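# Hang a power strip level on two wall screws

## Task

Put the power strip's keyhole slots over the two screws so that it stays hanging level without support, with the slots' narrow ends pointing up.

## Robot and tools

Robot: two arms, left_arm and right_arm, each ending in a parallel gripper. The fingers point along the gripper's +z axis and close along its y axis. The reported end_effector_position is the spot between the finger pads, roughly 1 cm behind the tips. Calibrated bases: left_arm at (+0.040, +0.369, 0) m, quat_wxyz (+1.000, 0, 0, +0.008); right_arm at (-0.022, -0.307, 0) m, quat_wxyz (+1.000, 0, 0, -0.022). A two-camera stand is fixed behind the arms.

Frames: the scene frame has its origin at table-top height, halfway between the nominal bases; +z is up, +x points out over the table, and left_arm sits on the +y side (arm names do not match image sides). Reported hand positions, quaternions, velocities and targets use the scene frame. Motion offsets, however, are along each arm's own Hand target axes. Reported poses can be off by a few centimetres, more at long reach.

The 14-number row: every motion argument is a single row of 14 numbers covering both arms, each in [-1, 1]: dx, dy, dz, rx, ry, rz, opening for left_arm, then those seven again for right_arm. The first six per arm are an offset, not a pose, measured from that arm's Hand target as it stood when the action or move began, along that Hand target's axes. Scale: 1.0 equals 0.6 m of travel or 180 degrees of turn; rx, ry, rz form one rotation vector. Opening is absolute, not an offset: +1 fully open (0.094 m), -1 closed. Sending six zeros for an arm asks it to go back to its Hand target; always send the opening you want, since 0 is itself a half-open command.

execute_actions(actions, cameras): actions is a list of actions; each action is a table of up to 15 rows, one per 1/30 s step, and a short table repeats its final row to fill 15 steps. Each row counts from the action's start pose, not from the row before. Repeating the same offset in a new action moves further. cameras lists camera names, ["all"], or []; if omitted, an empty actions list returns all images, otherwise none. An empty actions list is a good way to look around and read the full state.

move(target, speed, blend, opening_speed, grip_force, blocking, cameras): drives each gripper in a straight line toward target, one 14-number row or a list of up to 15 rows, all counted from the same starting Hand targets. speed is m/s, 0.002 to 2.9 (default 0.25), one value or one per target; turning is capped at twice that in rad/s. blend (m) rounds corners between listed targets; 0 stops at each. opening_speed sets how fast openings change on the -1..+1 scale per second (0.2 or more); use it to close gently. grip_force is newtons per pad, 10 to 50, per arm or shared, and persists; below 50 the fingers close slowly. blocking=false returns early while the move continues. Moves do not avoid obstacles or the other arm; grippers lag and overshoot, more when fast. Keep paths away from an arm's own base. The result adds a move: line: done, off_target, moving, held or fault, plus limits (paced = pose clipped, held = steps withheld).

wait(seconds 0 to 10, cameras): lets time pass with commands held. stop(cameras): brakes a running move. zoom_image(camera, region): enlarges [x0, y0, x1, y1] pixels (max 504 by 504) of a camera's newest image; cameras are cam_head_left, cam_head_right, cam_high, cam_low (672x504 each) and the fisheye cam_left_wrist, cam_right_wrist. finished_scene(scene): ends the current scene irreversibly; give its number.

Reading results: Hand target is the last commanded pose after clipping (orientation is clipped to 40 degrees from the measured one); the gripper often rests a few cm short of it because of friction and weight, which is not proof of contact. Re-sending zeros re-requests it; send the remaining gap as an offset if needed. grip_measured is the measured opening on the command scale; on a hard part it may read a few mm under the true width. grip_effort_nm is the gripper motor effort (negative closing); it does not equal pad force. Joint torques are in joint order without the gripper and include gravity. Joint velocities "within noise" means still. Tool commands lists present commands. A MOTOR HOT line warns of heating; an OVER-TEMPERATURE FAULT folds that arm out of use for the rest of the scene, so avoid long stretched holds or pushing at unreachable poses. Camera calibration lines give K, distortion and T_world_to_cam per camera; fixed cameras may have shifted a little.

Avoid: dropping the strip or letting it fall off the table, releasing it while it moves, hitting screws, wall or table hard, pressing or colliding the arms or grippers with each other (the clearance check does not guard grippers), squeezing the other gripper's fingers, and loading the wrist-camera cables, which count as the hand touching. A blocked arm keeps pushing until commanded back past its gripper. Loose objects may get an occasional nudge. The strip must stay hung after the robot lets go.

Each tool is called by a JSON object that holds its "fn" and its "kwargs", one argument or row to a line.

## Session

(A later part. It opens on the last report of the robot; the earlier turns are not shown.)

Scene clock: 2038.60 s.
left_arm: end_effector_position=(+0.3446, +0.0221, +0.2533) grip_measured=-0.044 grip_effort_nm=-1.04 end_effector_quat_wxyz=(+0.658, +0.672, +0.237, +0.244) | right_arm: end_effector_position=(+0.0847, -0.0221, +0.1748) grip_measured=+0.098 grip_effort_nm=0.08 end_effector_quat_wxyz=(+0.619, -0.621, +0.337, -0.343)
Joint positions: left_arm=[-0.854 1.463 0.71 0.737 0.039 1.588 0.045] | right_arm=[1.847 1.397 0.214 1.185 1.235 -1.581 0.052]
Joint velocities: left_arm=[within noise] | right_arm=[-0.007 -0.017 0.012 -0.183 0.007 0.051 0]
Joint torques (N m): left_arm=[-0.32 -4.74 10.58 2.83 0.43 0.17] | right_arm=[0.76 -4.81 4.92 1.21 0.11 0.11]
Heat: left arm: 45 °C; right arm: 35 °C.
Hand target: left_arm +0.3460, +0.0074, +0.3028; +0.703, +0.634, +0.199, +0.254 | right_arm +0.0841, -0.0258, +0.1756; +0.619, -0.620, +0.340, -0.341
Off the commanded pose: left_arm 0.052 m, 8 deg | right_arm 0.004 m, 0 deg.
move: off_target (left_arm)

{"fn": "move", "kwargs": {
  "target": [0,0.006,0.015,0.0,0,0,-0.5,0,0,0,0,0,0,0.1],
  "speed": 0.02,
  "cameras": ["cam_head_left","cam_high"]
}}

{"fn": "zoom_image", "kwargs": {
  "camera": "cam_head_left",
  "region": [270, 170, 390, 290]
}}

{"fn": "zoom_image", "kwargs": {
  "camera": "cam_high",
  "region": [330, 210, 460, 340]
}}

Scene clock: 2048.07 s.
left_arm: end_effector_position=(+0.3449, +0.0216, +0.2531) grip_measured=-0.044 grip_effort_nm=-1.04 end_effector_quat_wxyz=(+0.655, +0.674, +0.237, +0.244) | right_arm: end_effector_position=(+0.0847, -0.0221, +0.1748) grip_measured=+0.098 grip_effort_nm=0.08 end_effector_quat_wxyz=(+0.619, -0.621, +0.337, -0.343)
Joint positions: left_arm=[-0.854 1.462 0.715 0.724 0.039 1.589 0.045] | right_arm=[1.847 1.397 0.214 1.185 1.235 -1.581 0.052]
Joint torques (N m): left_arm=[-0.58 -3.54 12.56 2.75 0.4 0.14] | right_arm=[0.76 -4.82 4.98 1.22 0.17 0.09]
Heat: left arm: 46 °C; right arm: 35 °C.
Hand target: left_arm +0.3510, +0.0005, +0.3075; +0.703, +0.634, +0.199, +0.254 | right_arm +0.0841, -0.0258, +0.1756; +0.619, -0.620, +0.340, -0.341
Off the commanded pose: left_arm 0.059 m, 8 deg | right_arm 0.004 m, 0 deg.
move: off_target (left_arm)
Images, in order (width x height): cam_head_left 672x504, cam_high 672x504.

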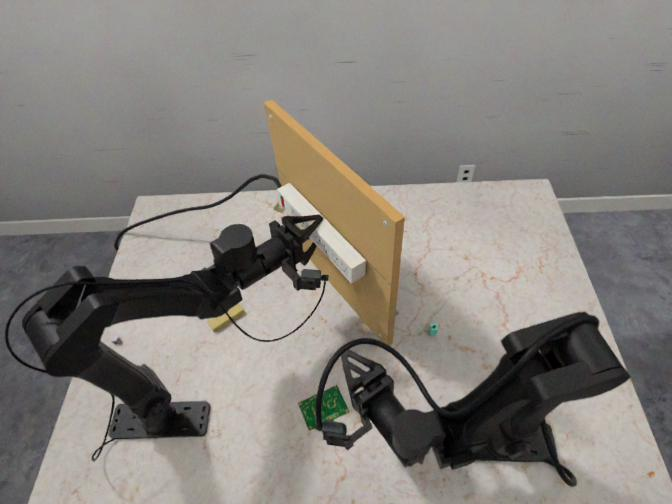

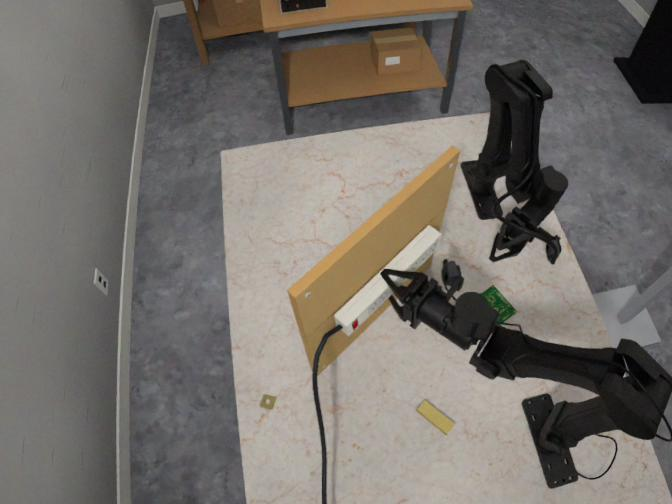

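Scaled by 4.200 from the camera's 672x504 image, which has a finer 960x720 frame.

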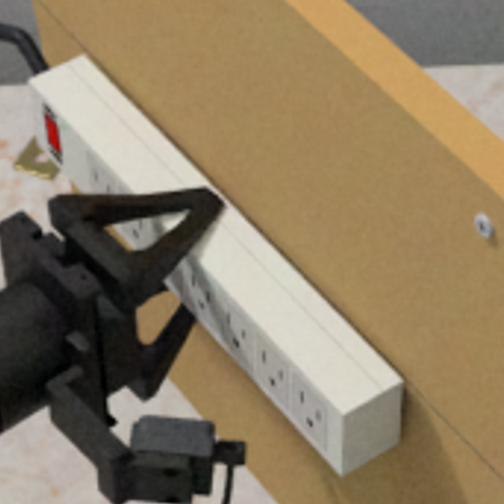

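Scaled by 3.877 from the camera's 672x504 image, which has a finer 960x720 frame.

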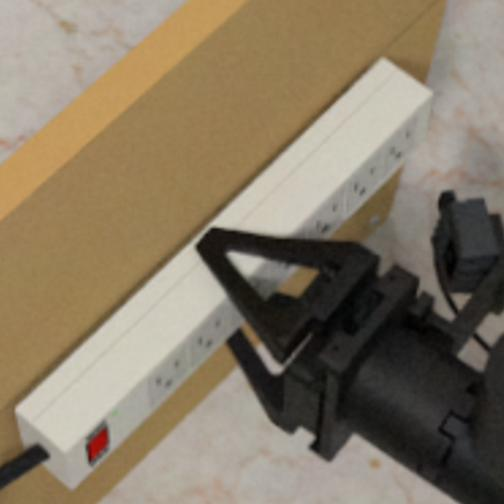

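{"fn": "move", "kwargs": {
  "target": [-0.02,0.0,-0.008,0.0,0,0,-0.5,0,0,0,0,0,0,0.1],
  "speed": 0.02
}}

{"fn": "move", "kwargs": {
  "target": [0.04,0.0,0.0,0,0,0,-0.5,0,0,0,0,0,0,0.1],
  "speed": 0.02,
  "cameras": ["cam_head_left","cam_high"]
}}

{"fn": "zoom_image", "kwargs": {
  "camera": "cam_head_left",
  "region": [270, 170, 390, 290]
}}

{"fn": "zoom_image", "kwargs": {
  "camera": "cam_high",
  "region": [330, 210, 460, 340]
}}

Scene clock: 2069.23 s.
left_arm: end_effector_position=(+0.3444, +0.0215, +0.2534) grip_measured=-0.044 grip_effort_nm=-1.04 end_effector_quat_wxyz=(+0.653, +0.673, +0.242, +0.248) | right_arm: end_effector_position=(+0.0847, -0.0221, +0.1748) grip_measured=+0.098 grip_effort_nm=0.07 end_effector_quat_wxyz=(+0.619, -0.621, +0.337, -0.343)
Joint positions: left_arm=[-0.865 1.459 0.716 0.72 0.014 1.589 0.045] | right_arm=[1.847 1.397 0.214 1.185 1.235 -1.581 0.052]
Joint torques (N m): left_arm=[-3.04 -4.56 11.21 2.87 0.27 0.16] | right_arm=[0.68 -4.72 4.85 1.22 0.12 0.07]
Heat: left arm: 48 °C; right arm: 35 °C.
Hand target: left_arm +0.3386, -0.0030, +0.3065; +0.703, +0.634, +0.199, +0.254 | right_arm +0.0841, -0.0258, +0.1756; +0.619, -0.620, +0.340, -0.341
Off the commanded pose: left_arm 0.059 m, 9 deg | right_arm 0.004 m, 0 deg.
move: off_target (left_arm)

Scene clock: 2070.90 s.
left_arm: end_effector_position=(+0.3471, +0.0239, +0.2537) grip_measured=-0.044 grip_effort_nm=-1.04 end_effector_quat_wxyz=(+0.656, +0.680, +0.230, +0.234) | right_arm: end_effector_position=(+0.0847, -0.0221, +0.1748) grip_measured=+0.098 grip_effort_nm=0.07 end_effector_quat_wxyz=(+0.619, -0.621, +0.337, -0.343)
Joint positions: left_arm=[-0.826 1.457 0.722 0.706 0.093 1.59 0.045] | right_arm=[1.847 1.397 0.214 1.185 1.235 -1.581 0.052]
Joint torques (N m): left_arm=[0.64 -4.01 11.52 2.98 0.26 0.11] | right_arm=[0.65 -4.75 4.94 1.26 0.13 0.08]
Heat: left arm: 48 °C; right arm: 35 °C.
Hand target: left_arm +0.3577, +0.0117, +0.3075; +0.703, +0.634, +0.199, +0.254 | right_arm +0.0841, -0.0258, +0.1756; +0.619, -0.620, +0.340, -0.341
Off the commanded pose: left_arm 0.056 m, 9 deg | right_arm 0.004 m, 0 deg.
move: off_target (left_arm)
Images, in order (width x height): cam_head_left 672x504, cam_high 672x504.

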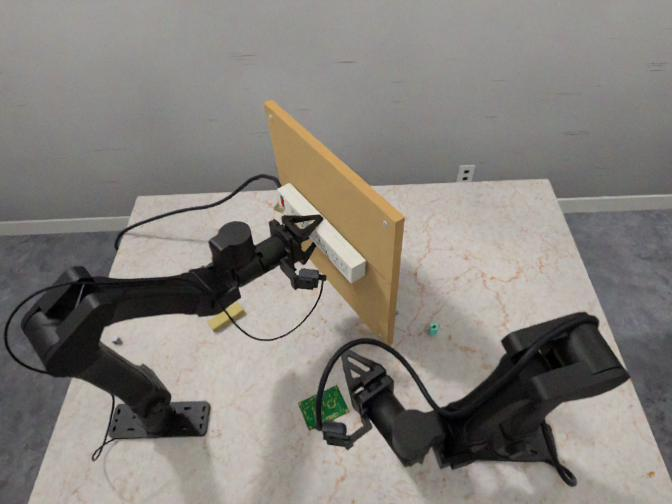

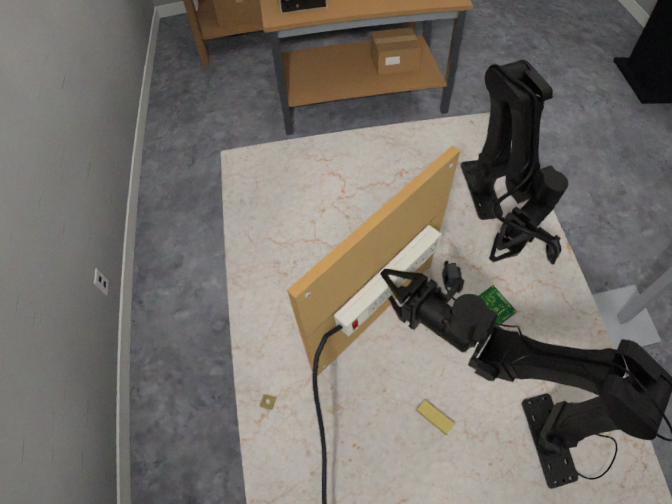

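Scaled by 4.200 from the camera's 672x504 image, which has a finer 960x720 frame.

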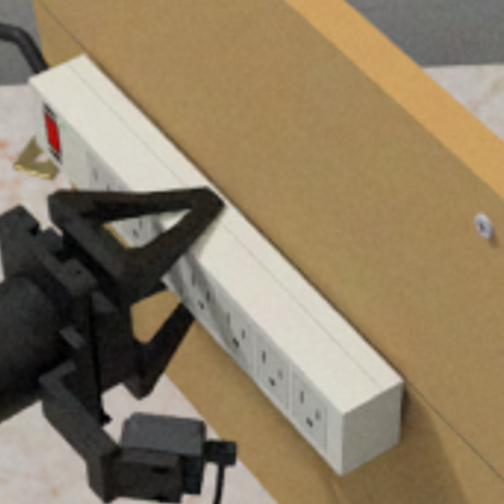

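Scaled by 3.877 from the camera's 672x504 image, which has a finer 960x720 frame.

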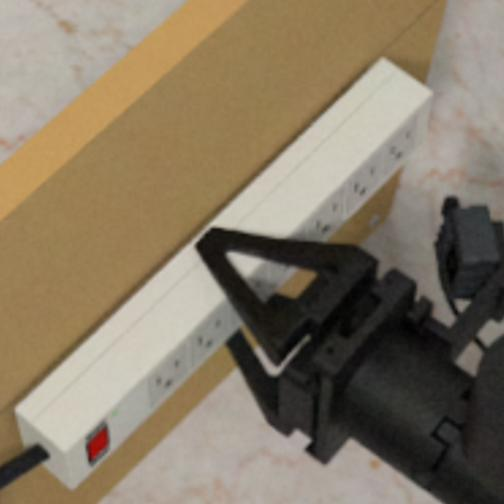

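{"fn": "move", "kwargs": {
  "target": [
    [-0.02,0,-0.01,0,0.006,0,-0.5,0,0,0,0,0,0,0.1],
    [-0.02,-0.02,-0.02,0,0.006,0,-0.5,0,0,0,0,0,0,0.1]
  ],
  "speed": 0.02,
  "cameras": ["cam_head_left","cam_high"]
}}

{"fn": "zoom_image", "kwargs": {
  "camera": "cam_head_left",
  "region": [270, 170, 390, 290]
}}

{"fn": "zoom_image", "kwargs": {
  "camera": "cam_high",
  "region": [330, 210, 460, 340]
}}

Scene clock: 2085.03 s.
left_arm: end_effector_position=(+0.3446, +0.0221, +0.2544) grip_measured=-0.044 grip_effort_nm=-1.04 end_effector_quat_wxyz=(+0.656, +0.677, +0.234, +0.240) | right_arm: end_effector_position=(+0.0847, -0.0221, +0.1748) grip_measured=+0.098 grip_effort_nm=0.08 end_effector_quat_wxyz=(+0.619, -0.621, +0.337, -0.343)
Joint positions: left_arm=[-0.847 1.455 0.719 0.71 0.057 1.59 0.045] | right_arm=[1.847 1.397 0.214 1.185 1.235 -1.581 0.052]
Joint torques (N m): left_arm=[-1.78 -4.46 6.97 3.49 -0.07 0.11] | right_arm=[0.5 -4.71 4.66 1.2 0.13 0.09]
Heat: left arm: 46 °C; right arm: 35 °C.
Hand target: left_arm +0.3421, +0.0130, +0.2938; +0.701, +0.632, +0.205, +0.260 | right_arm +0.0841, -0.0258, +0.1756; +0.619, -0.620, +0.340, -0.341
Off the commanded pose: left_arm 0.040 m, 8 deg | right_arm 0.004 m, 0 deg.
move: off_target (left_arm)
Images, in order (width x height): cam_head_left 672x504, cam_high 672x504.

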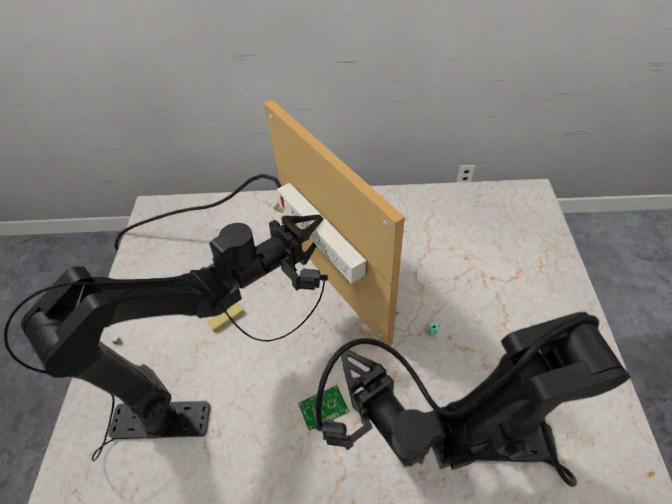

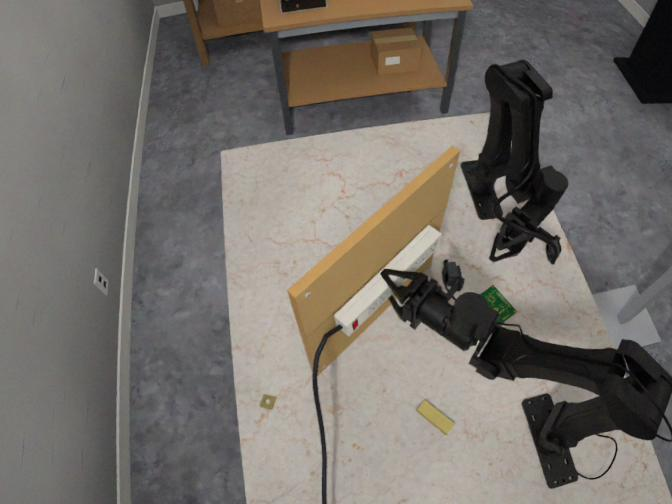

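Scaled by 4.200 from the camera's 672x504 image, which has a finer 960x720 frame.

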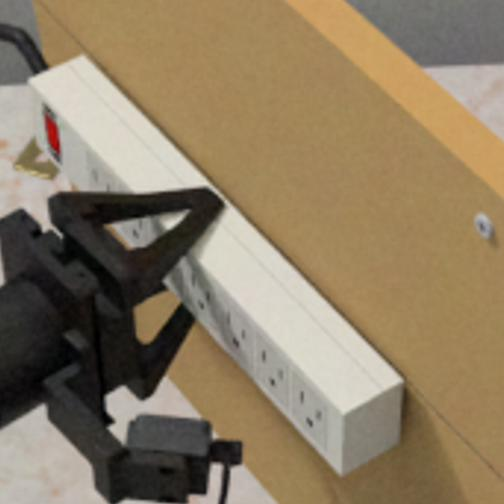

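Scaled by 3.877 from the camera's 672x504 image, which has a finer 960x720 frame.

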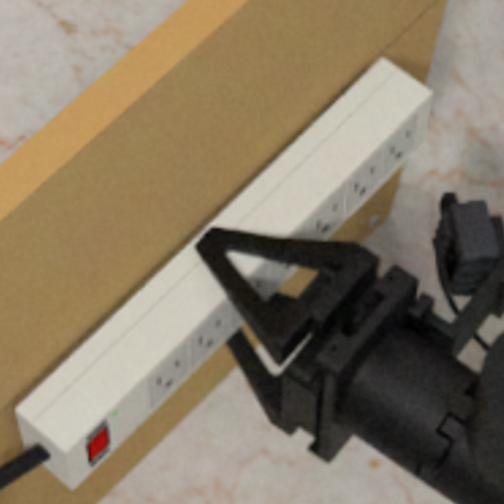

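{"fn": "move", "kwargs": {
  "target": [0,-0.015,0.0,0.01,0,0,-0.5,0,0,0,0,0,0,0.1],
  "speed": 0.02
}}

{"fn": "move", "kwargs": {
  "target": [0,-0.015,0.0,0.005,0,0,-0.5,0,0,0,0,0,0,0.1],
  "speed": 0.02
}}

{"fn": "move", "kwargs": {
  "target": [0,-0.015,0.0,0.005,0,0,-0.5,0,0,0,0,0,0,0.1],
  "speed": 0.02
}}

Scene clock: 2118.27 s.
left_arm: end_effector_position=(+0.3447, +0.0220, +0.2535) grip_measured=-0.044 grip_effort_nm=-1.04 end_effector_quat_wxyz=(+0.655, +0.677, +0.234, +0.240) | right_arm: end_effector_position=(+0.0847, -0.0221, +0.1748) grip_measured=+0.098 grip_effort_nm=0.07 end_effector_quat_wxyz=(+0.619, -0.621, +0.337, -0.343)
Joint positions: left_arm=[-0.847 1.457 0.718 0.714 0.057 1.59 0.045] | right_arm=[1.847 1.397 0.214 1.185 1.235 -1.581 0.052]
Joint torques (N m): left_arm=[-1.74 -3.99 7.24 3.23 -0.09 0.14] | right_arm=[0.7 -4.79 4.75 1.25 0.1 0.09]
Heat: left arm: 46 °C; right arm: 35 °C.
Hand target: left_arm +0.3431, +0.0123, +0.2846; +0.691, +0.643, +0.210, +0.256 | right_arm +0.0841, -0.0258, +0.1756; +0.619, -0.620, +0.340, -0.341
Off the commanded pose: left_arm 0.033 m, 7 deg | right_arm 0.004 m, 0 deg.
move: off_target (left_arm)

Scene clock: 2119.13 s.
left_arm: end_effector_position=(+0.3447, +0.0220, +0.2531) grip_measured=-0.044 grip_effort_nm=-1.04 end_effector_quat_wxyz=(+0.659, +0.674, +0.233, +0.241) | right_arm: end_effector_position=(+0.0847, -0.0221, +0.1748) grip_measured=+0.098 grip_effort_nm=0.08 end_effector_quat_wxyz=(+0.619, -0.621, +0.337, -0.343)
Joint positions: left_arm=[-0.847 1.464 0.711 0.737 0.057 1.589 0.045] | right_arm=[1.847 1.397 0.214 1.185 1.235 -1.581 0.052]
Joint torques (N m): left_arm=[-1.63 -3.19 7.02 3.1 -0.07 0.15] | right_arm=[0.76 -4.68 4.89 1.25 0.14 0.08]
Heat: left arm: 46 °C; right arm: 35 °C.
Hand target: left_arm +0.3438, +0.0120, +0.2757; +0.686, +0.648, +0.212, +0.255 | right_arm +0.0841, -0.0258, +0.1756; +0.619, -0.620, +0.340, -0.341
Off the commanded pose: left_arm 0.025 m, 5 deg | right_arm 0.004 m, 0 deg.
move: off_target (left_arm)

Scene clock: 2120.00 s.
left_arm: end_effector_position=(+0.3448, +0.0219, +0.2527) grip_measured=-0.044 grip_effort_nm=-1.04 end_effector_quat_wxyz=(+0.663, +0.669, +0.232, +0.242) | right_arm: end_effector_position=(+0.0847, -0.0221, +0.1748) grip_measured=+0.098 grip_effort_nm=0.07 end_effector_quat_wxyz=(+0.619, -0.621, +0.337, -0.343)
Joint positions: left_arm=[-0.847 1.473 0.701 0.769 0.057 1.588 0.045] | right_arm=[1.847 1.397 0.214 1.185 1.235 -1.581 0.052]
Joint torques (N m): left_arm=[-1.61 -2.73 7.02 2.81 -0.08 0.18] | right_arm=[0.66 -4.81 4.97 1.22 0.13 0.08]
Heat: left arm: 46 °C; right arm: 35 °C.
Hand target: left_arm +0.3445, +0.0117, +0.2669; +0.681, +0.653, +0.214, +0.253 | right_arm +0.0841, -0.0258, +0.1756; +0.619, -0.620, +0.340, -0.341
Off the commanded pose: left_arm 0.017 m, 4 deg | right_arm 0.004 m, 0 deg.
move: off_target (left_arm)

{"fn": "move", "kwargs": {
  "target": [0,-0.015,0.0,0.01,0,0,-0.5,0,0,0,0,0,0,0.1],
  "speed": 0.02
}}

{"fn": "move", "kwargs": {
  "target": [0,-0.015,0.0,0.01,0,0,-0.5,0,0,0,0,0,0,0.1],
  "speed": 0.02,
  "cameras": ["cam_head_left","cam_high"]
}}

{"fn": "zoom_image", "kwargs": {
  "camera": "cam_head_left",
  "region": [270, 170, 390, 290]
}}

{"fn": "zoom_image", "kwargs": {
  "camera": "cam_high",
  "region": [330, 210, 460, 340]
}}

Scene clock: 2130.40 s.
left_arm: end_effector_position=(+0.3448, +0.0218, +0.2524) grip_measured=-0.044 grip_effort_nm=-1.04 end_effector_quat_wxyz=(+0.663, +0.669, +0.232, +0.242) | right_arm: end_effector_position=(+0.0847, -0.0221, +0.1748) grip_measured=+0.098 grip_effort_nm=0.08 end_effector_quat_wxyz=(+0.619, -0.621, +0.337, -0.343)
Joint positions: left_arm=[-0.847 1.474 0.701 0.77 0.057 1.588 0.045] | right_arm=[1.847 1.397 0.214 1.185 1.235 -1.581 0.052]
Joint torques (N m): left_arm=[-1.59 -2.32 7.01 2.52 -0.07 0.2] | right_arm=[0.72 -4.9 4.86 1.24 0.12 0.09]
Heat: left arm: 45 °C; right arm: 35 °C.
Hand target: left_arm +0.3451, +0.0115, +0.2579; +0.670, +0.664, +0.217, +0.250 | right_arm +0.0841, -0.0258, +0.1756; +0.619, -0.620, +0.340, -0.341
Off the commanded pose: left_arm 0.012 m, 2 deg | right_arm 0.004 m, 0 deg.
move: off_target (left_arm)

Scene clock: 2131.40 s.
left_arm: end_effector_position=(+0.3448, +0.0218, +0.2522) grip_measured=-0.044 grip_effort_nm=-1.04 end_effector_quat_wxyz=(+0.663, +0.670, +0.232, +0.242) | right_arm: end_effector_position=(+0.0847, -0.0221, +0.1748) grip_measured=+0.098 grip_effort_nm=0.07 end_effector_quat_wxyz=(+0.619, -0.621, +0.337, -0.343)
Joint positions: left_arm=[-0.847 1.474 0.701 0.769 0.057 1.588 0.045] | right_arm=[1.847 1.397 0.214 1.185 1.235 -1.581 0.052]
Joint torques (N m): left_arm=[-1.57 -1.98 6.82 2.23 -0.07 0.22] | right_arm=[0.55 -4.79 4.83 1.24 0.12 0.11]
Heat: left arm: 45 °C; right arm: 35 °C.
Hand target: left_arm +0.3455, +0.0116, +0.2490; +0.660, +0.674, +0.221, +0.246 | right_arm +0.0841, -0.0258, +0.1756; +0.619, -0.620, +0.340, -0.341
Off the commanded pose: left_arm 0.011 m, 1 deg | right_arm 0.004 m, 0 deg.
move: off_target (left_arm)
Images, in order (width x height): cam_head_left 672x504, cam_high 672x504.

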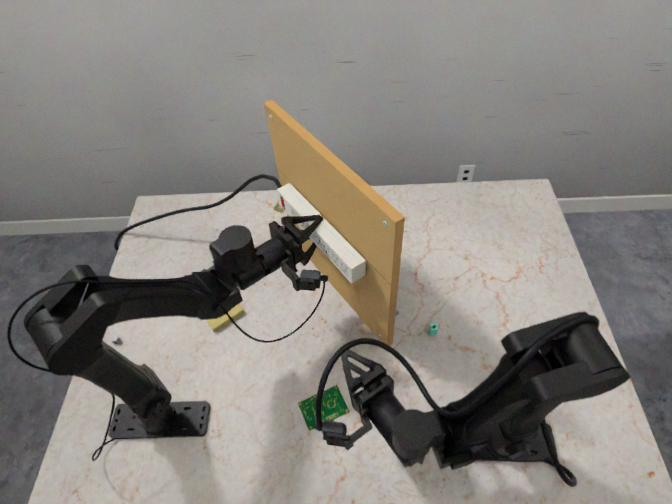

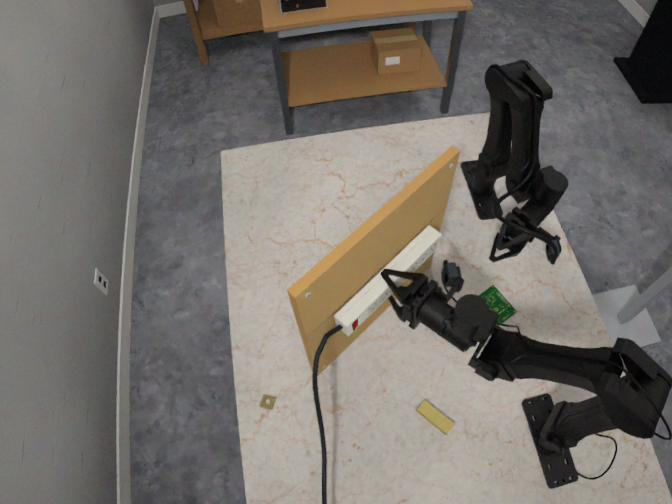

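Scaled by 4.200 from the camera's 672x504 image, which has a finer 960x720 frame.

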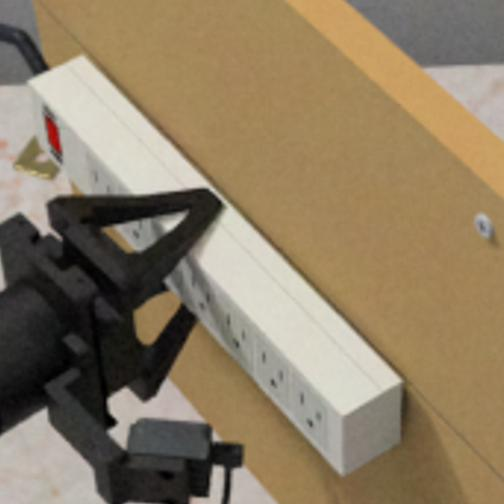

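Scaled by 3.877 from the camera's 672x504 image, which has a finer 960x720 frame.

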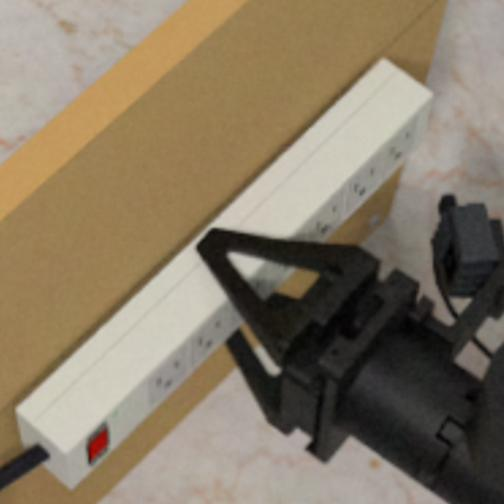

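{"fn": "move", "kwargs": {
  "target": [0,0.0,-0.012,0.0,0,0,-0.5,0,0,0,0,0,0,0.1],
  "speed": 0.02
}}

{"fn": "move", "kwargs": {
  "target": [0,0.0,-0.01,0.0,0,0,-0.5,0,0,0,0,0,0,0.1],
  "speed": 0.02,
  "cameras": ["cam_head_left","cam_high"]
}}

{"fn": "zoom_image", "kwargs": {
  "camera": "cam_head_left",
  "region": [270, 170, 390, 290]
}}

{"fn": "zoom_image", "kwargs": {
  "camera": "cam_high",
  "region": [330, 210, 460, 340]
}}

Scene clock: 2142.43 s.
left_arm: end_effector_position=(+0.3445, +0.0222, +0.2510) grip_measured=-0.044 grip_effort_nm=-1.04 end_effector_quat_wxyz=(+0.663, +0.669, +0.235, +0.239) | right_arm: end_effector_position=(+0.0847, -0.0221, +0.1748) grip_measured=+0.098 grip_effort_nm=0.07 end_effector_quat_wxyz=(+0.619, -0.621, +0.337, -0.343)
Joint positions: left_arm=[-0.847 1.474 0.697 0.772 0.057 1.58 0.045] | right_arm=[1.847 1.397 0.214 1.185 1.235 -1.581 0.052]
Joint torques (N m): left_arm=[-1.37 -4.15 5.34 2.17 -0.07 0.32] | right_arm=[0.79 -4.85 4.74 1.24 0.1 0.09]
Heat: left arm: 43 °C; right arm: 35 °C.
Hand target: left_arm +0.3410, +0.0173, +0.2490; +0.660, +0.674, +0.221, +0.246 | right_arm +0.0841, -0.0258, +0.1756; +0.619, -0.620, +0.340, -0.341
Off the commanded pose: left_arm 0.006 m, 2 deg | right_arm 0.004 m, 0 deg.
move: done

Scene clock: 2143.33 s.
left_arm: end_effector_position=(+0.3409, +0.0251, +0.2248) grip_measured=-0.044 grip_effort_nm=-1.04 end_effector_quat_wxyz=(+0.634, +0.696, +0.243, +0.233) | right_arm: end_effector_position=(+0.0847, -0.0221, +0.1748) grip_measured=+0.098 grip_effort_nm=0.07 end_effector_quat_wxyz=(+0.619, -0.621, +0.337, -0.343)
Joint positions: left_arm=[-0.853 1.474 0.67 0.717 0.047 1.591 0.045] | right_arm=[1.847 1.397 0.214 1.185 1.235 -1.581 0.052]
Joint torques (N m): left_arm=[-0.8 -6.31 5.59 2.78 0.05 0.19] | right_arm=[0.69 -4.82 4.74 1.24 0.13 0.09]
Heat: left arm: 43 °C; right arm: 35 °C.
Hand target: left_arm +0.3372, +0.0220, +0.2491; +0.660, +0.674, +0.221, +0.246 | right_arm +0.0841, -0.0258, +0.1756; +0.619, -0.620, +0.340, -0.341
Off the commanded pose: left_arm 0.025 m, 5 deg | right_arm 0.004 m, 0 deg.
move: off_target (left_arm)
Images, in order (width x height): cam_head_left 672x504, cam_high 672x504.

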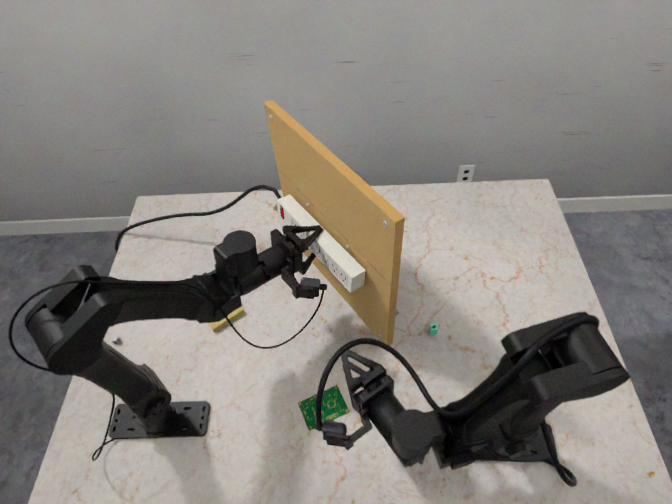

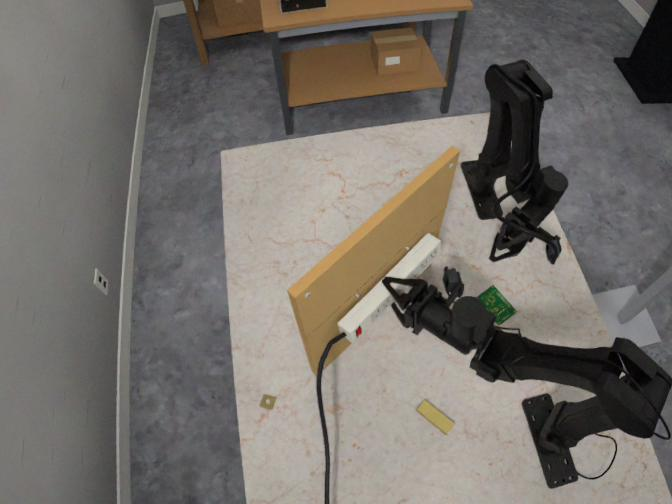

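Scaled by 4.200 from the camera's 672x504 image, which has a finer 960x720 frame.

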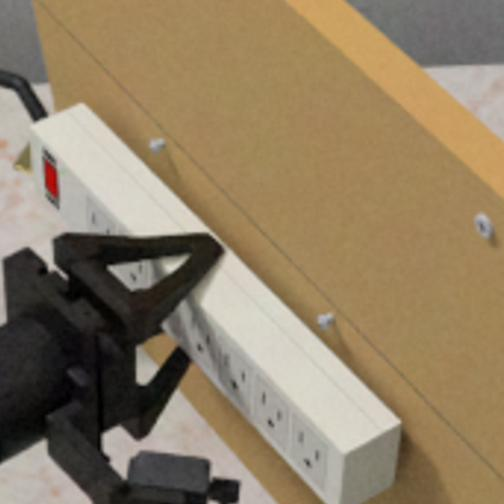

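Scaled by 3.877 from the camera's 672x504 image, which has a finer 960x720 frame.

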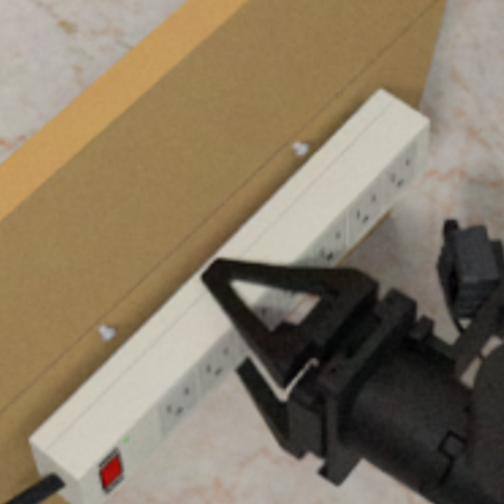

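{"fn": "move", "kwargs": {
  "target": [0,0.055,-0.005,-0.035,0,0,-0.5,0,0,0,0,0,0,0.1],
  "speed": 0.04
}}

{"fn": "move", "kwargs": {
  "target": [0,0.028,0.01,-0.008,0,0,-0.5,0,0,0,0,0,0,0.1],
  "speed": 0.04
}}

Scene clock: 2166.67 s.
left_arm: end_effector_position=(+0.3425, +0.0254, +0.2364) grip_measured=-0.044 grip_effort_nm=-1.04 end_effector_quat_wxyz=(+0.649, +0.680, +0.239, +0.242) | right_arm: end_effector_position=(+0.0847, -0.0221, +0.1748) grip_measured=+0.098 grip_effort_nm=0.08 end_effector_quat_wxyz=(+0.619, -0.621, +0.337, -0.343)
Joint positions: left_arm=[-0.853 1.474 0.67 0.764 0.039 1.591 0.045] | right_arm=[1.847 1.397 0.214 1.185 1.235 -1.581 0.052]
Joint torques (N m): left_arm=[-0.94 -8.32 5.86 3.18 0.17 0.14] | right_arm=[0.62 -4.85 4.67 1.23 0.13 0.11]
Heat: left arm: 45 °C; right arm: 35 °C.
Hand target: left_arm +0.3345, +0.0233, +0.2820; +0.696, +0.637, +0.207, +0.258 | right_arm +0.0841, -0.0258, +0.1756; +0.619, -0.620, +0.340, -0.341
Off the commanded pose: left_arm 0.046 m, 8 deg | right_arm 0.004 m, 0 deg.
move: off_target (left_arm)

Scene clock: 2167.37 s.
left_arm: end_effector_position=(+0.3416, +0.0265, +0.2417) grip_measured=-0.044 grip_effort_nm=-1.04 end_effector_quat_wxyz=(+0.653, +0.676, +0.238, +0.244) | right_arm: end_effector_position=(+0.0847, -0.0221, +0.1748) grip_measured=+0.098 grip_effort_nm=0.08 end_effector_quat_wxyz=(+0.619, -0.621, +0.337, -0.343)
Joint positions: left_arm=[-0.853 1.462 0.67 0.764 0.039 1.591 0.045] | right_arm=[1.847 1.397 0.214 1.185 1.235 -1.581 0.052]
Joint torques (N m): left_arm=[-1.13 -8.16 8.61 2.91 0.15 0.11] | right_arm=[0.64 -4.78 4.78 1.21 0.12 0.11]
Heat: left arm: 45 °C; right arm: 35 °C.
Hand target: left_arm +0.3367, +0.0195, +0.2992; +0.704, +0.629, +0.204, +0.261 | right_arm +0.0841, -0.0258, +0.1756; +0.619, -0.620, +0.340, -0.341
Off the commanded pose: left_arm 0.058 m, 9 deg | right_arm 0.004 m, 0 deg.
move: off_target (left_arm)

{"fn": "move", "kwargs": {
  "target": [0,0.018,0.01,-0.006,0,0,-0.5,0,0,0,0,0,0,0.1],
  "speed": 0.04
}}

Scene clock: 2171.33 s.
left_arm: end_effector_position=(+0.3428, +0.0231, +0.2615) grip_measured=-0.044 grip_effort_nm=-1.04 end_effector_quat_wxyz=(+0.667, +0.663, +0.232, +0.249) | right_arm: end_effector_position=(+0.0847, -0.0221, +0.1748) grip_measured=+0.098 grip_effort_nm=0.08 end_effector_quat_wxyz=(+0.619, -0.621, +0.337, -0.343)
Joint positions: left_arm=[-0.856 1.452 0.705 0.761 0.038 1.591 0.045] | right_arm=[1.847 1.397 0.214 1.185 1.235 -1.581 0.052]
Joint velocities: left_arm=[within noise] | right_arm=[0.017 -0.022 0.012 0.022 -0.037 -0.168 0.001]
Joint torques (N m): left_arm=[-1.03 -6.68 8.95 2.82 0.13 0.1] | right_arm=[0.7 -4.74 4.79 1.23 0.13 0.06]
Heat: left arm: 45 °C; right arm: 35 °C.
Hand target: left_arm +0.3391, +0.0156, +0.3108; +0.710, +0.622, +0.202, +0.262 | right_arm +0.0841, -0.0258, +0.1756; +0.619, -0.620, +0.340, -0.341
Off the commanded pose: left_arm 0.050 m, 8 deg | right_arm 0.004 m, 0 deg.
move: off_target (left_arm)

{"fn": "move", "kwargs": {
  "target": [0,0.012,0.002,-0.004,0,0,-0.5,0,0,0,0,0,0,0.1],
  "speed": 0.04,
  "cameras": ["cam_head_left","cam_high"]
}}

{"fn": "zoom_image", "kwargs": {
  "camera": "cam_head_left",
  "region": [270, 170, 390, 290]
}}

{"fn": "zoom_image", "kwargs": {
  "camera": "cam_high",
  "region": [330, 210, 460, 340]
}}

Scene clock: 2182.90 s.
left_arm: end_effector_position=(+0.3433, +0.0224, +0.2629) grip_measured=-0.044 grip_effort_nm=-1.04 end_effector_quat_wxyz=(+0.667, +0.663, +0.232, +0.249) | right_arm: end_effector_position=(+0.0847, -0.0221, +0.1748) grip_measured=+0.098 grip_effort_nm=0.08 end_effector_quat_wxyz=(+0.619, -0.621, +0.337, -0.343)
Joint positions: left_arm=[-0.856 1.452 0.712 0.753 0.038 1.591 0.045] | right_arm=[1.847 1.397 0.214 1.185 1.235 -1.581 0.052]
Joint torques (N m): left_arm=[-1.07 -7.36 9.2 2.85 0.15 0.1] | right_arm=[0.68 -4.67 4.64 1.2 0.09 0.11]
Heat: left arm: 46 °C; right arm: 35 °C.
Hand target: left_arm +0.3390, +0.0154, +0.3181; +0.714, +0.617, +0.200, +0.264 | right_arm +0.0841, -0.0258, +0.1756; +0.619, -0.620, +0.340, -0.341
Off the commanded pose: left_arm 0.056 m, 9 deg | right_arm 0.004 m, 0 deg.
move: off_target (left_arm)
Images, in order (width x height): cam_head_left 672x504, cam_high 672x504.

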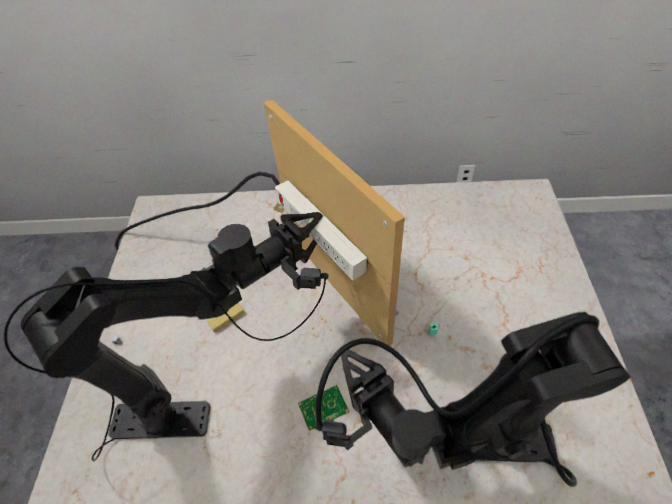

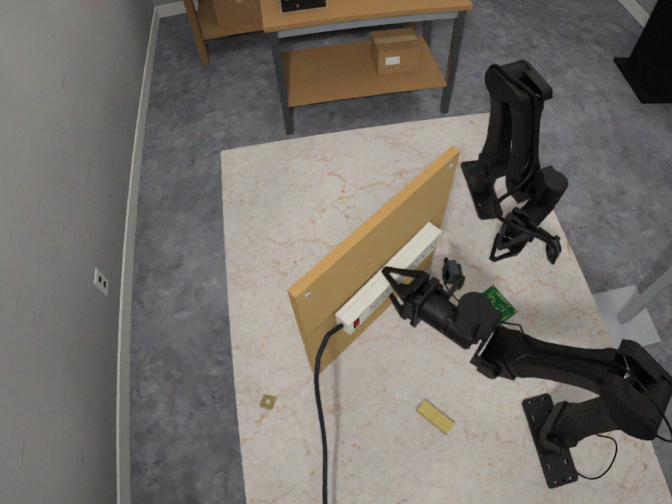

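Scaled by 4.200 from the camera's 672x504 image, which has a finer 960x720 frame.

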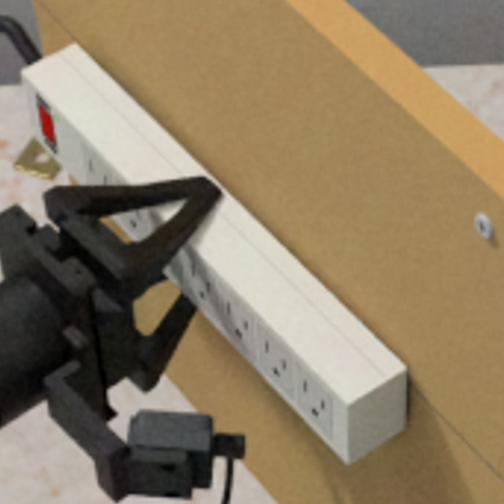

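Scaled by 3.877 from the camera's 672x504 image, which has a finer 960x720 frame.

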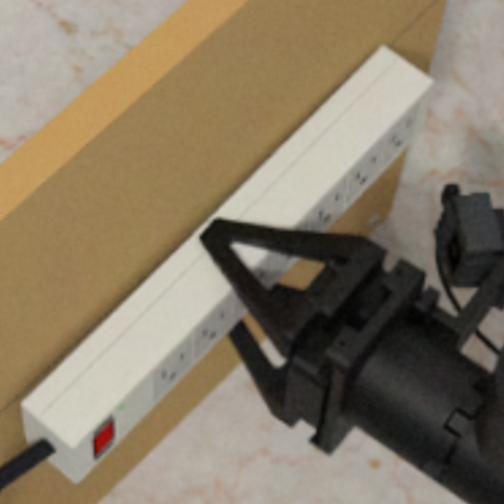

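{"fn": "move", "kwargs": {
  "target": [-0.002,0.006,0.01,0.0,-0.012,0,-0.5,0,0,0,0,0,0,0.1],
  "speed": 0.02
}}

{"fn": "move", "kwargs": {
  "target": [0,0.003,0.015,0.0,0,0,-0.5,0,0,0,0,0,0,0.1],
  "speed": 0.02,
  "cameras": ["cam_head_left","cam_high"]
}}

{"fn": "zoom_image", "kwargs": {
  "camera": "cam_head_left",
  "region": [270, 170, 390, 290]
}}

{"fn": "zoom_image", "kwargs": {
  "camera": "cam_high",
  "region": [330, 210, 460, 340]
}}

Scene clock: 2202.93 s.
left_arm: end_effector_position=(+0.3444, +0.0201, +0.2633) grip_measured=-0.044 grip_effort_nm=-1.04 end_effector_quat_wxyz=(+0.663, +0.672, +0.228, +0.240) | right_arm: end_effector_position=(+0.0847, -0.0221, +0.1748) grip_measured=+0.098 grip_effort_nm=0.08 end_effector_quat_wxyz=(+0.619, -0.621, +0.337, -0.343)
Joint positions: left_arm=[-0.847 1.452 0.734 0.712 0.066 1.591 0.045] | right_arm=[1.847 1.397 0.214 1.185 1.235 -1.581 0.052]
Joint torques (N m): left_arm=[-0.38 -6.63 9.69 3.06 0.5 0.11] | right_arm=[0.8 -4.74 4.77 1.24 0.11 0.12]
Heat: left arm: 44 °C; right arm: 35 °C.
Hand target: left_arm +0.3413, +0.0103, +0.3225; +0.717, +0.622, +0.187, +0.252 | right_arm +0.0841, -0.0258, +0.1756; +0.619, -0.620, +0.340, -0.341
Off the commanded pose: left_arm 0.060 m, 10 deg | right_arm 0.004 m, 0 deg.
move: off_target (left_arm)

Scene clock: 2204.00 s.
left_arm: end_effector_position=(+0.3456, +0.0188, +0.2636) grip_measured=-0.044 grip_effort_nm=-1.04 end_effector_quat_wxyz=(+0.659, +0.677, +0.227, +0.236) | right_arm: end_effector_position=(+0.0847, -0.0221, +0.1748) grip_measured=+0.098 grip_effort_nm=0.08 end_effector_quat_wxyz=(+0.619, -0.621, +0.337, -0.343)
Joint positions: left_arm=[-0.842 1.452 0.751 0.682 0.077 1.592 0.045] | right_arm=[1.847 1.397 0.214 1.185 1.235 -1.581 0.052]
Joint torques (N m): left_arm=[-1.02 -5.07 10.82 3.26 0.22 0.1] | right_arm=[0.62 -4.81 4.86 1.24 0.13 0.1]
Heat: left arm: 45 °C; right arm: 35 °C.
Hand target: left_arm +0.3463, +0.0033, +0.3257; +0.717, +0.622, +0.187, +0.252 | right_arm +0.0841, -0.0258, +0.1756; +0.619, -0.620, +0.340, -0.341
Off the commanded pose: left_arm 0.064 m, 10 deg | right_arm 0.004 m, 0 deg.
move: off_target (left_arm)
Images, in order (width x height): cam_head_left 672x504, cam_high 672x504.

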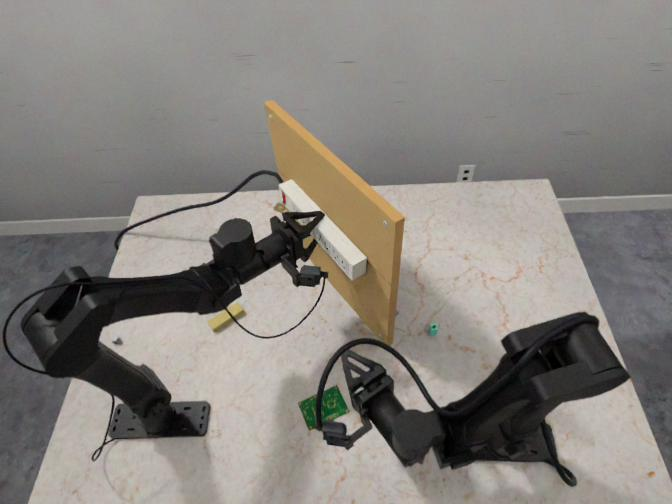

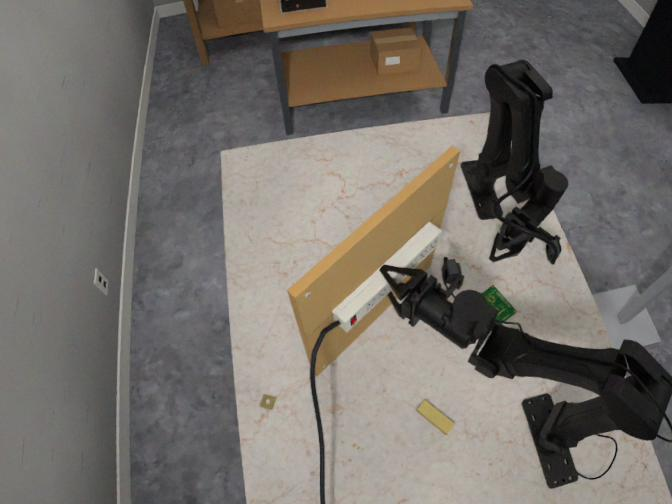

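Scaled by 4.200 from the camera's 672x504 image, which has a finer 960x720 frame.

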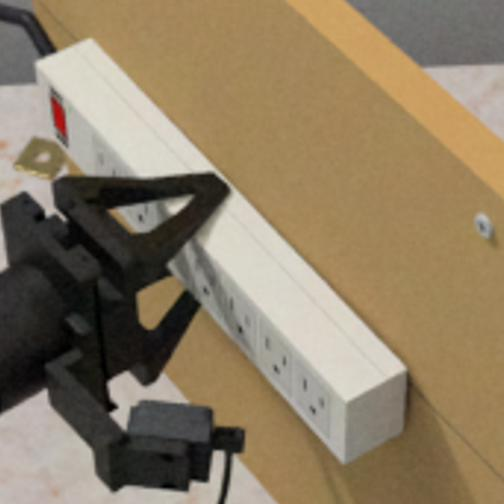

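Scaled by 3.877 from the camera's 672x504 image, which has a finer 960x720 frame.

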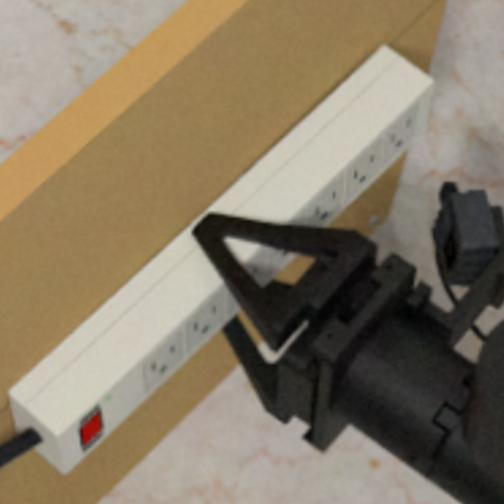

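{"fn": "move", "kwargs": {
  "target": [0,0.0,0.02,0.0,0,0,-0.5,0,0,0,0,0,0,0.1],
  "speed": 0.02,
  "cameras": ["cam_head_left","cam_high"]
}}

{"fn": "zoom_image", "kwargs": {
  "camera": "cam_head_left",
  "region": [270, 170, 390, 290]
}}

{"fn": "zoom_image", "kwargs": {
  "camera": "cam_high",
  "region": [330, 210, 460, 340]
}}

Scene clock: 2218.60 s.
left_arm: end_effector_position=(+0.3459, +0.0183, +0.2635) grip_measured=-0.044 grip_effort_nm=-1.04 end_effector_quat_wxyz=(+0.657, +0.679, +0.228, +0.235) | right_arm: end_effector_position=(+0.0847, -0.0221, +0.1748) grip_measured=+0.098 grip_effort_nm=0.08 end_effector_quat_wxyz=(+0.619, -0.621, +0.337, -0.343)
Joint positions: left_arm=[-0.842 1.452 0.757 0.67 0.078 1.593 0.045] | right_arm=[1.847 1.397 0.214 1.185 1.235 -1.581 0.052]
Joint torques (N m): left_arm=[-1.37 -2.71 12.9 3.35 0.22 0.08] | right_arm=[0.57 -4.79 4.78 1.22 0.11 0.09]
Heat: left arm: 45 °C; right arm: 35 °C.
Hand target: left_arm +0.3532, -0.0063, +0.3275; +0.717, +0.622, +0.187, +0.252 | right_arm +0.0841, -0.0258, +0.1756; +0.619, -0.620, +0.340, -0.341
Off the commanded pose: left_arm 0.069 m, 11 deg | right_arm 0.004 m, 0 deg.
move: off_target (left_arm)
Images, in order (width x height): cam_head_left 672x504, cam_high 672x504.

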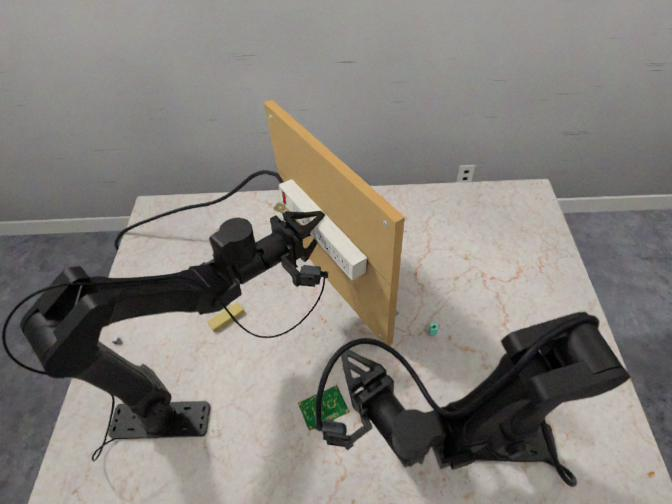

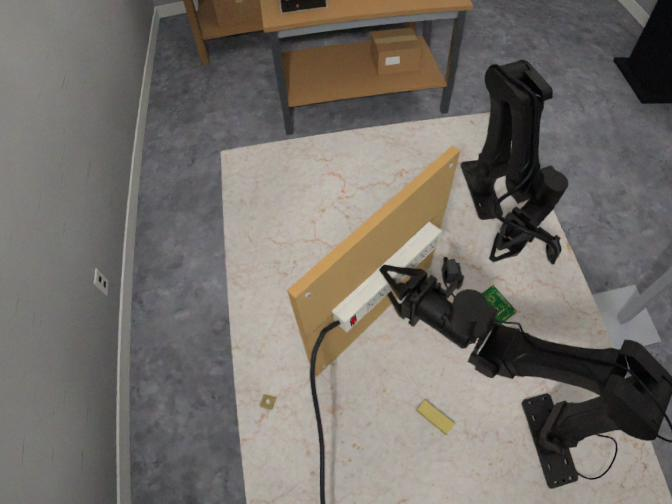

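Scaled by 4.200 from the camera's 672x504 image, which has a finer 960x720 frame.

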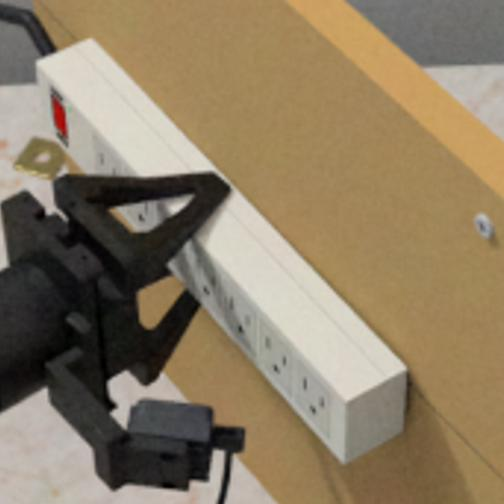

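Scaled by 3.877 from the camera's 672x504 image, which has a finer 960x720 frame.

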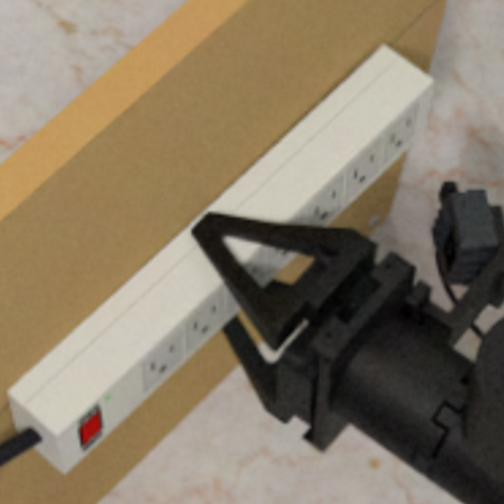

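{"fn": "move", "kwargs": {
  "target": [0,0.0,0.0,0.0,0.022,0.01,-0.5,0,0,0,0,0,0,0.1],
  "speed": 0.02,
  "cameras": ["cam_head_left","cam_high"]
}}

{"fn": "zoom_image", "kwargs": {
  "camera": "cam_head_left",
  "region": [270, 170, 390, 290]
}}

{"fn": "zoom_image", "kwargs": {
  "camera": "cam_high",
  "region": [330, 210, 460, 340]
}}

Scene clock: 2257.60 s.
left_arm: end_effector_position=(+0.3462, +0.0181, +0.2634) grip_measured=-0.044 grip_effort_nm=-1.04 end_effector_quat_wxyz=(+0.649, +0.673, +0.245, +0.256) | right_arm: end_effector_position=(+0.0847, -0.0221, +0.1748) grip_measured=+0.098 grip_effort_nm=0.07 end_effector_quat_wxyz=(+0.619, -0.621, +0.337, -0.343)
Joint positions: left_arm=[-0.878 1.452 0.757 0.669 -0.014 1.596 0.045] | right_arm=[1.847 1.397 0.214 1.185 1.235 -1.581 0.052]
Joint torques (N m): left_arm=[-1.98 -2.65 12.75 3.41 -0.03 0.38] | right_arm=[0.59 -4.82 4.82 1.21 0.13 0.1]
Heat: left arm: 49 °C; right arm: 35 °C.
Hand target: left_arm +0.3532, -0.0063, +0.3275; +0.706, +0.616, +0.202, +0.285 | right_arm +0.0841, -0.0258, +0.1756; +0.619, -0.620, +0.340, -0.341
Off the commanded pose: left_arm 0.069 m, 11 deg | right_arm 0.004 m, 0 deg.
move: off_target (left_arm)
Images, in order (width x height): cam_head_left 672x504, cam_high 672x504.

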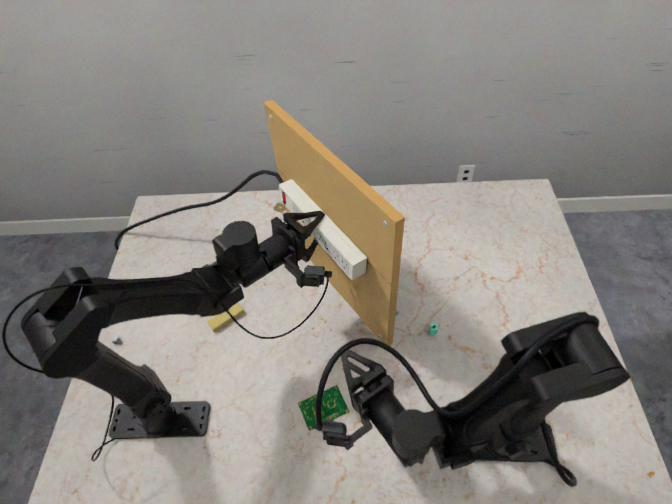

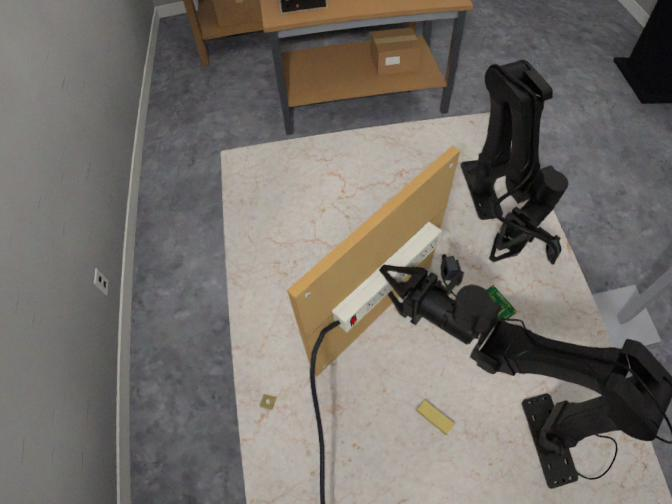

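Scaled by 4.200 from the camera's 672x504 image, which has a finer 960x720 frame.

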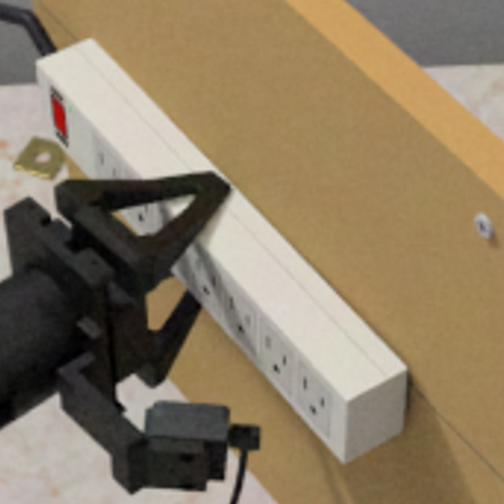

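Scaled by 3.877 from the camera's 672x504 image, which has a finer 960x720 frame.

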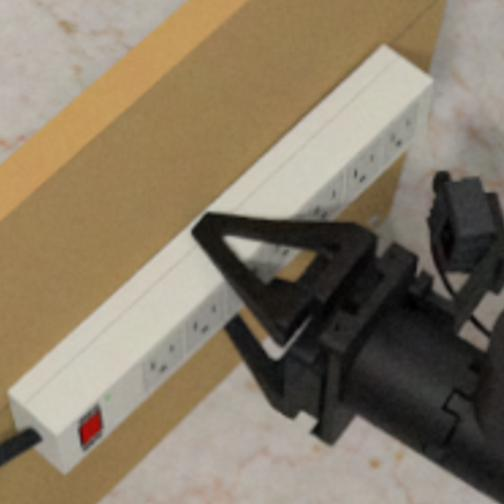

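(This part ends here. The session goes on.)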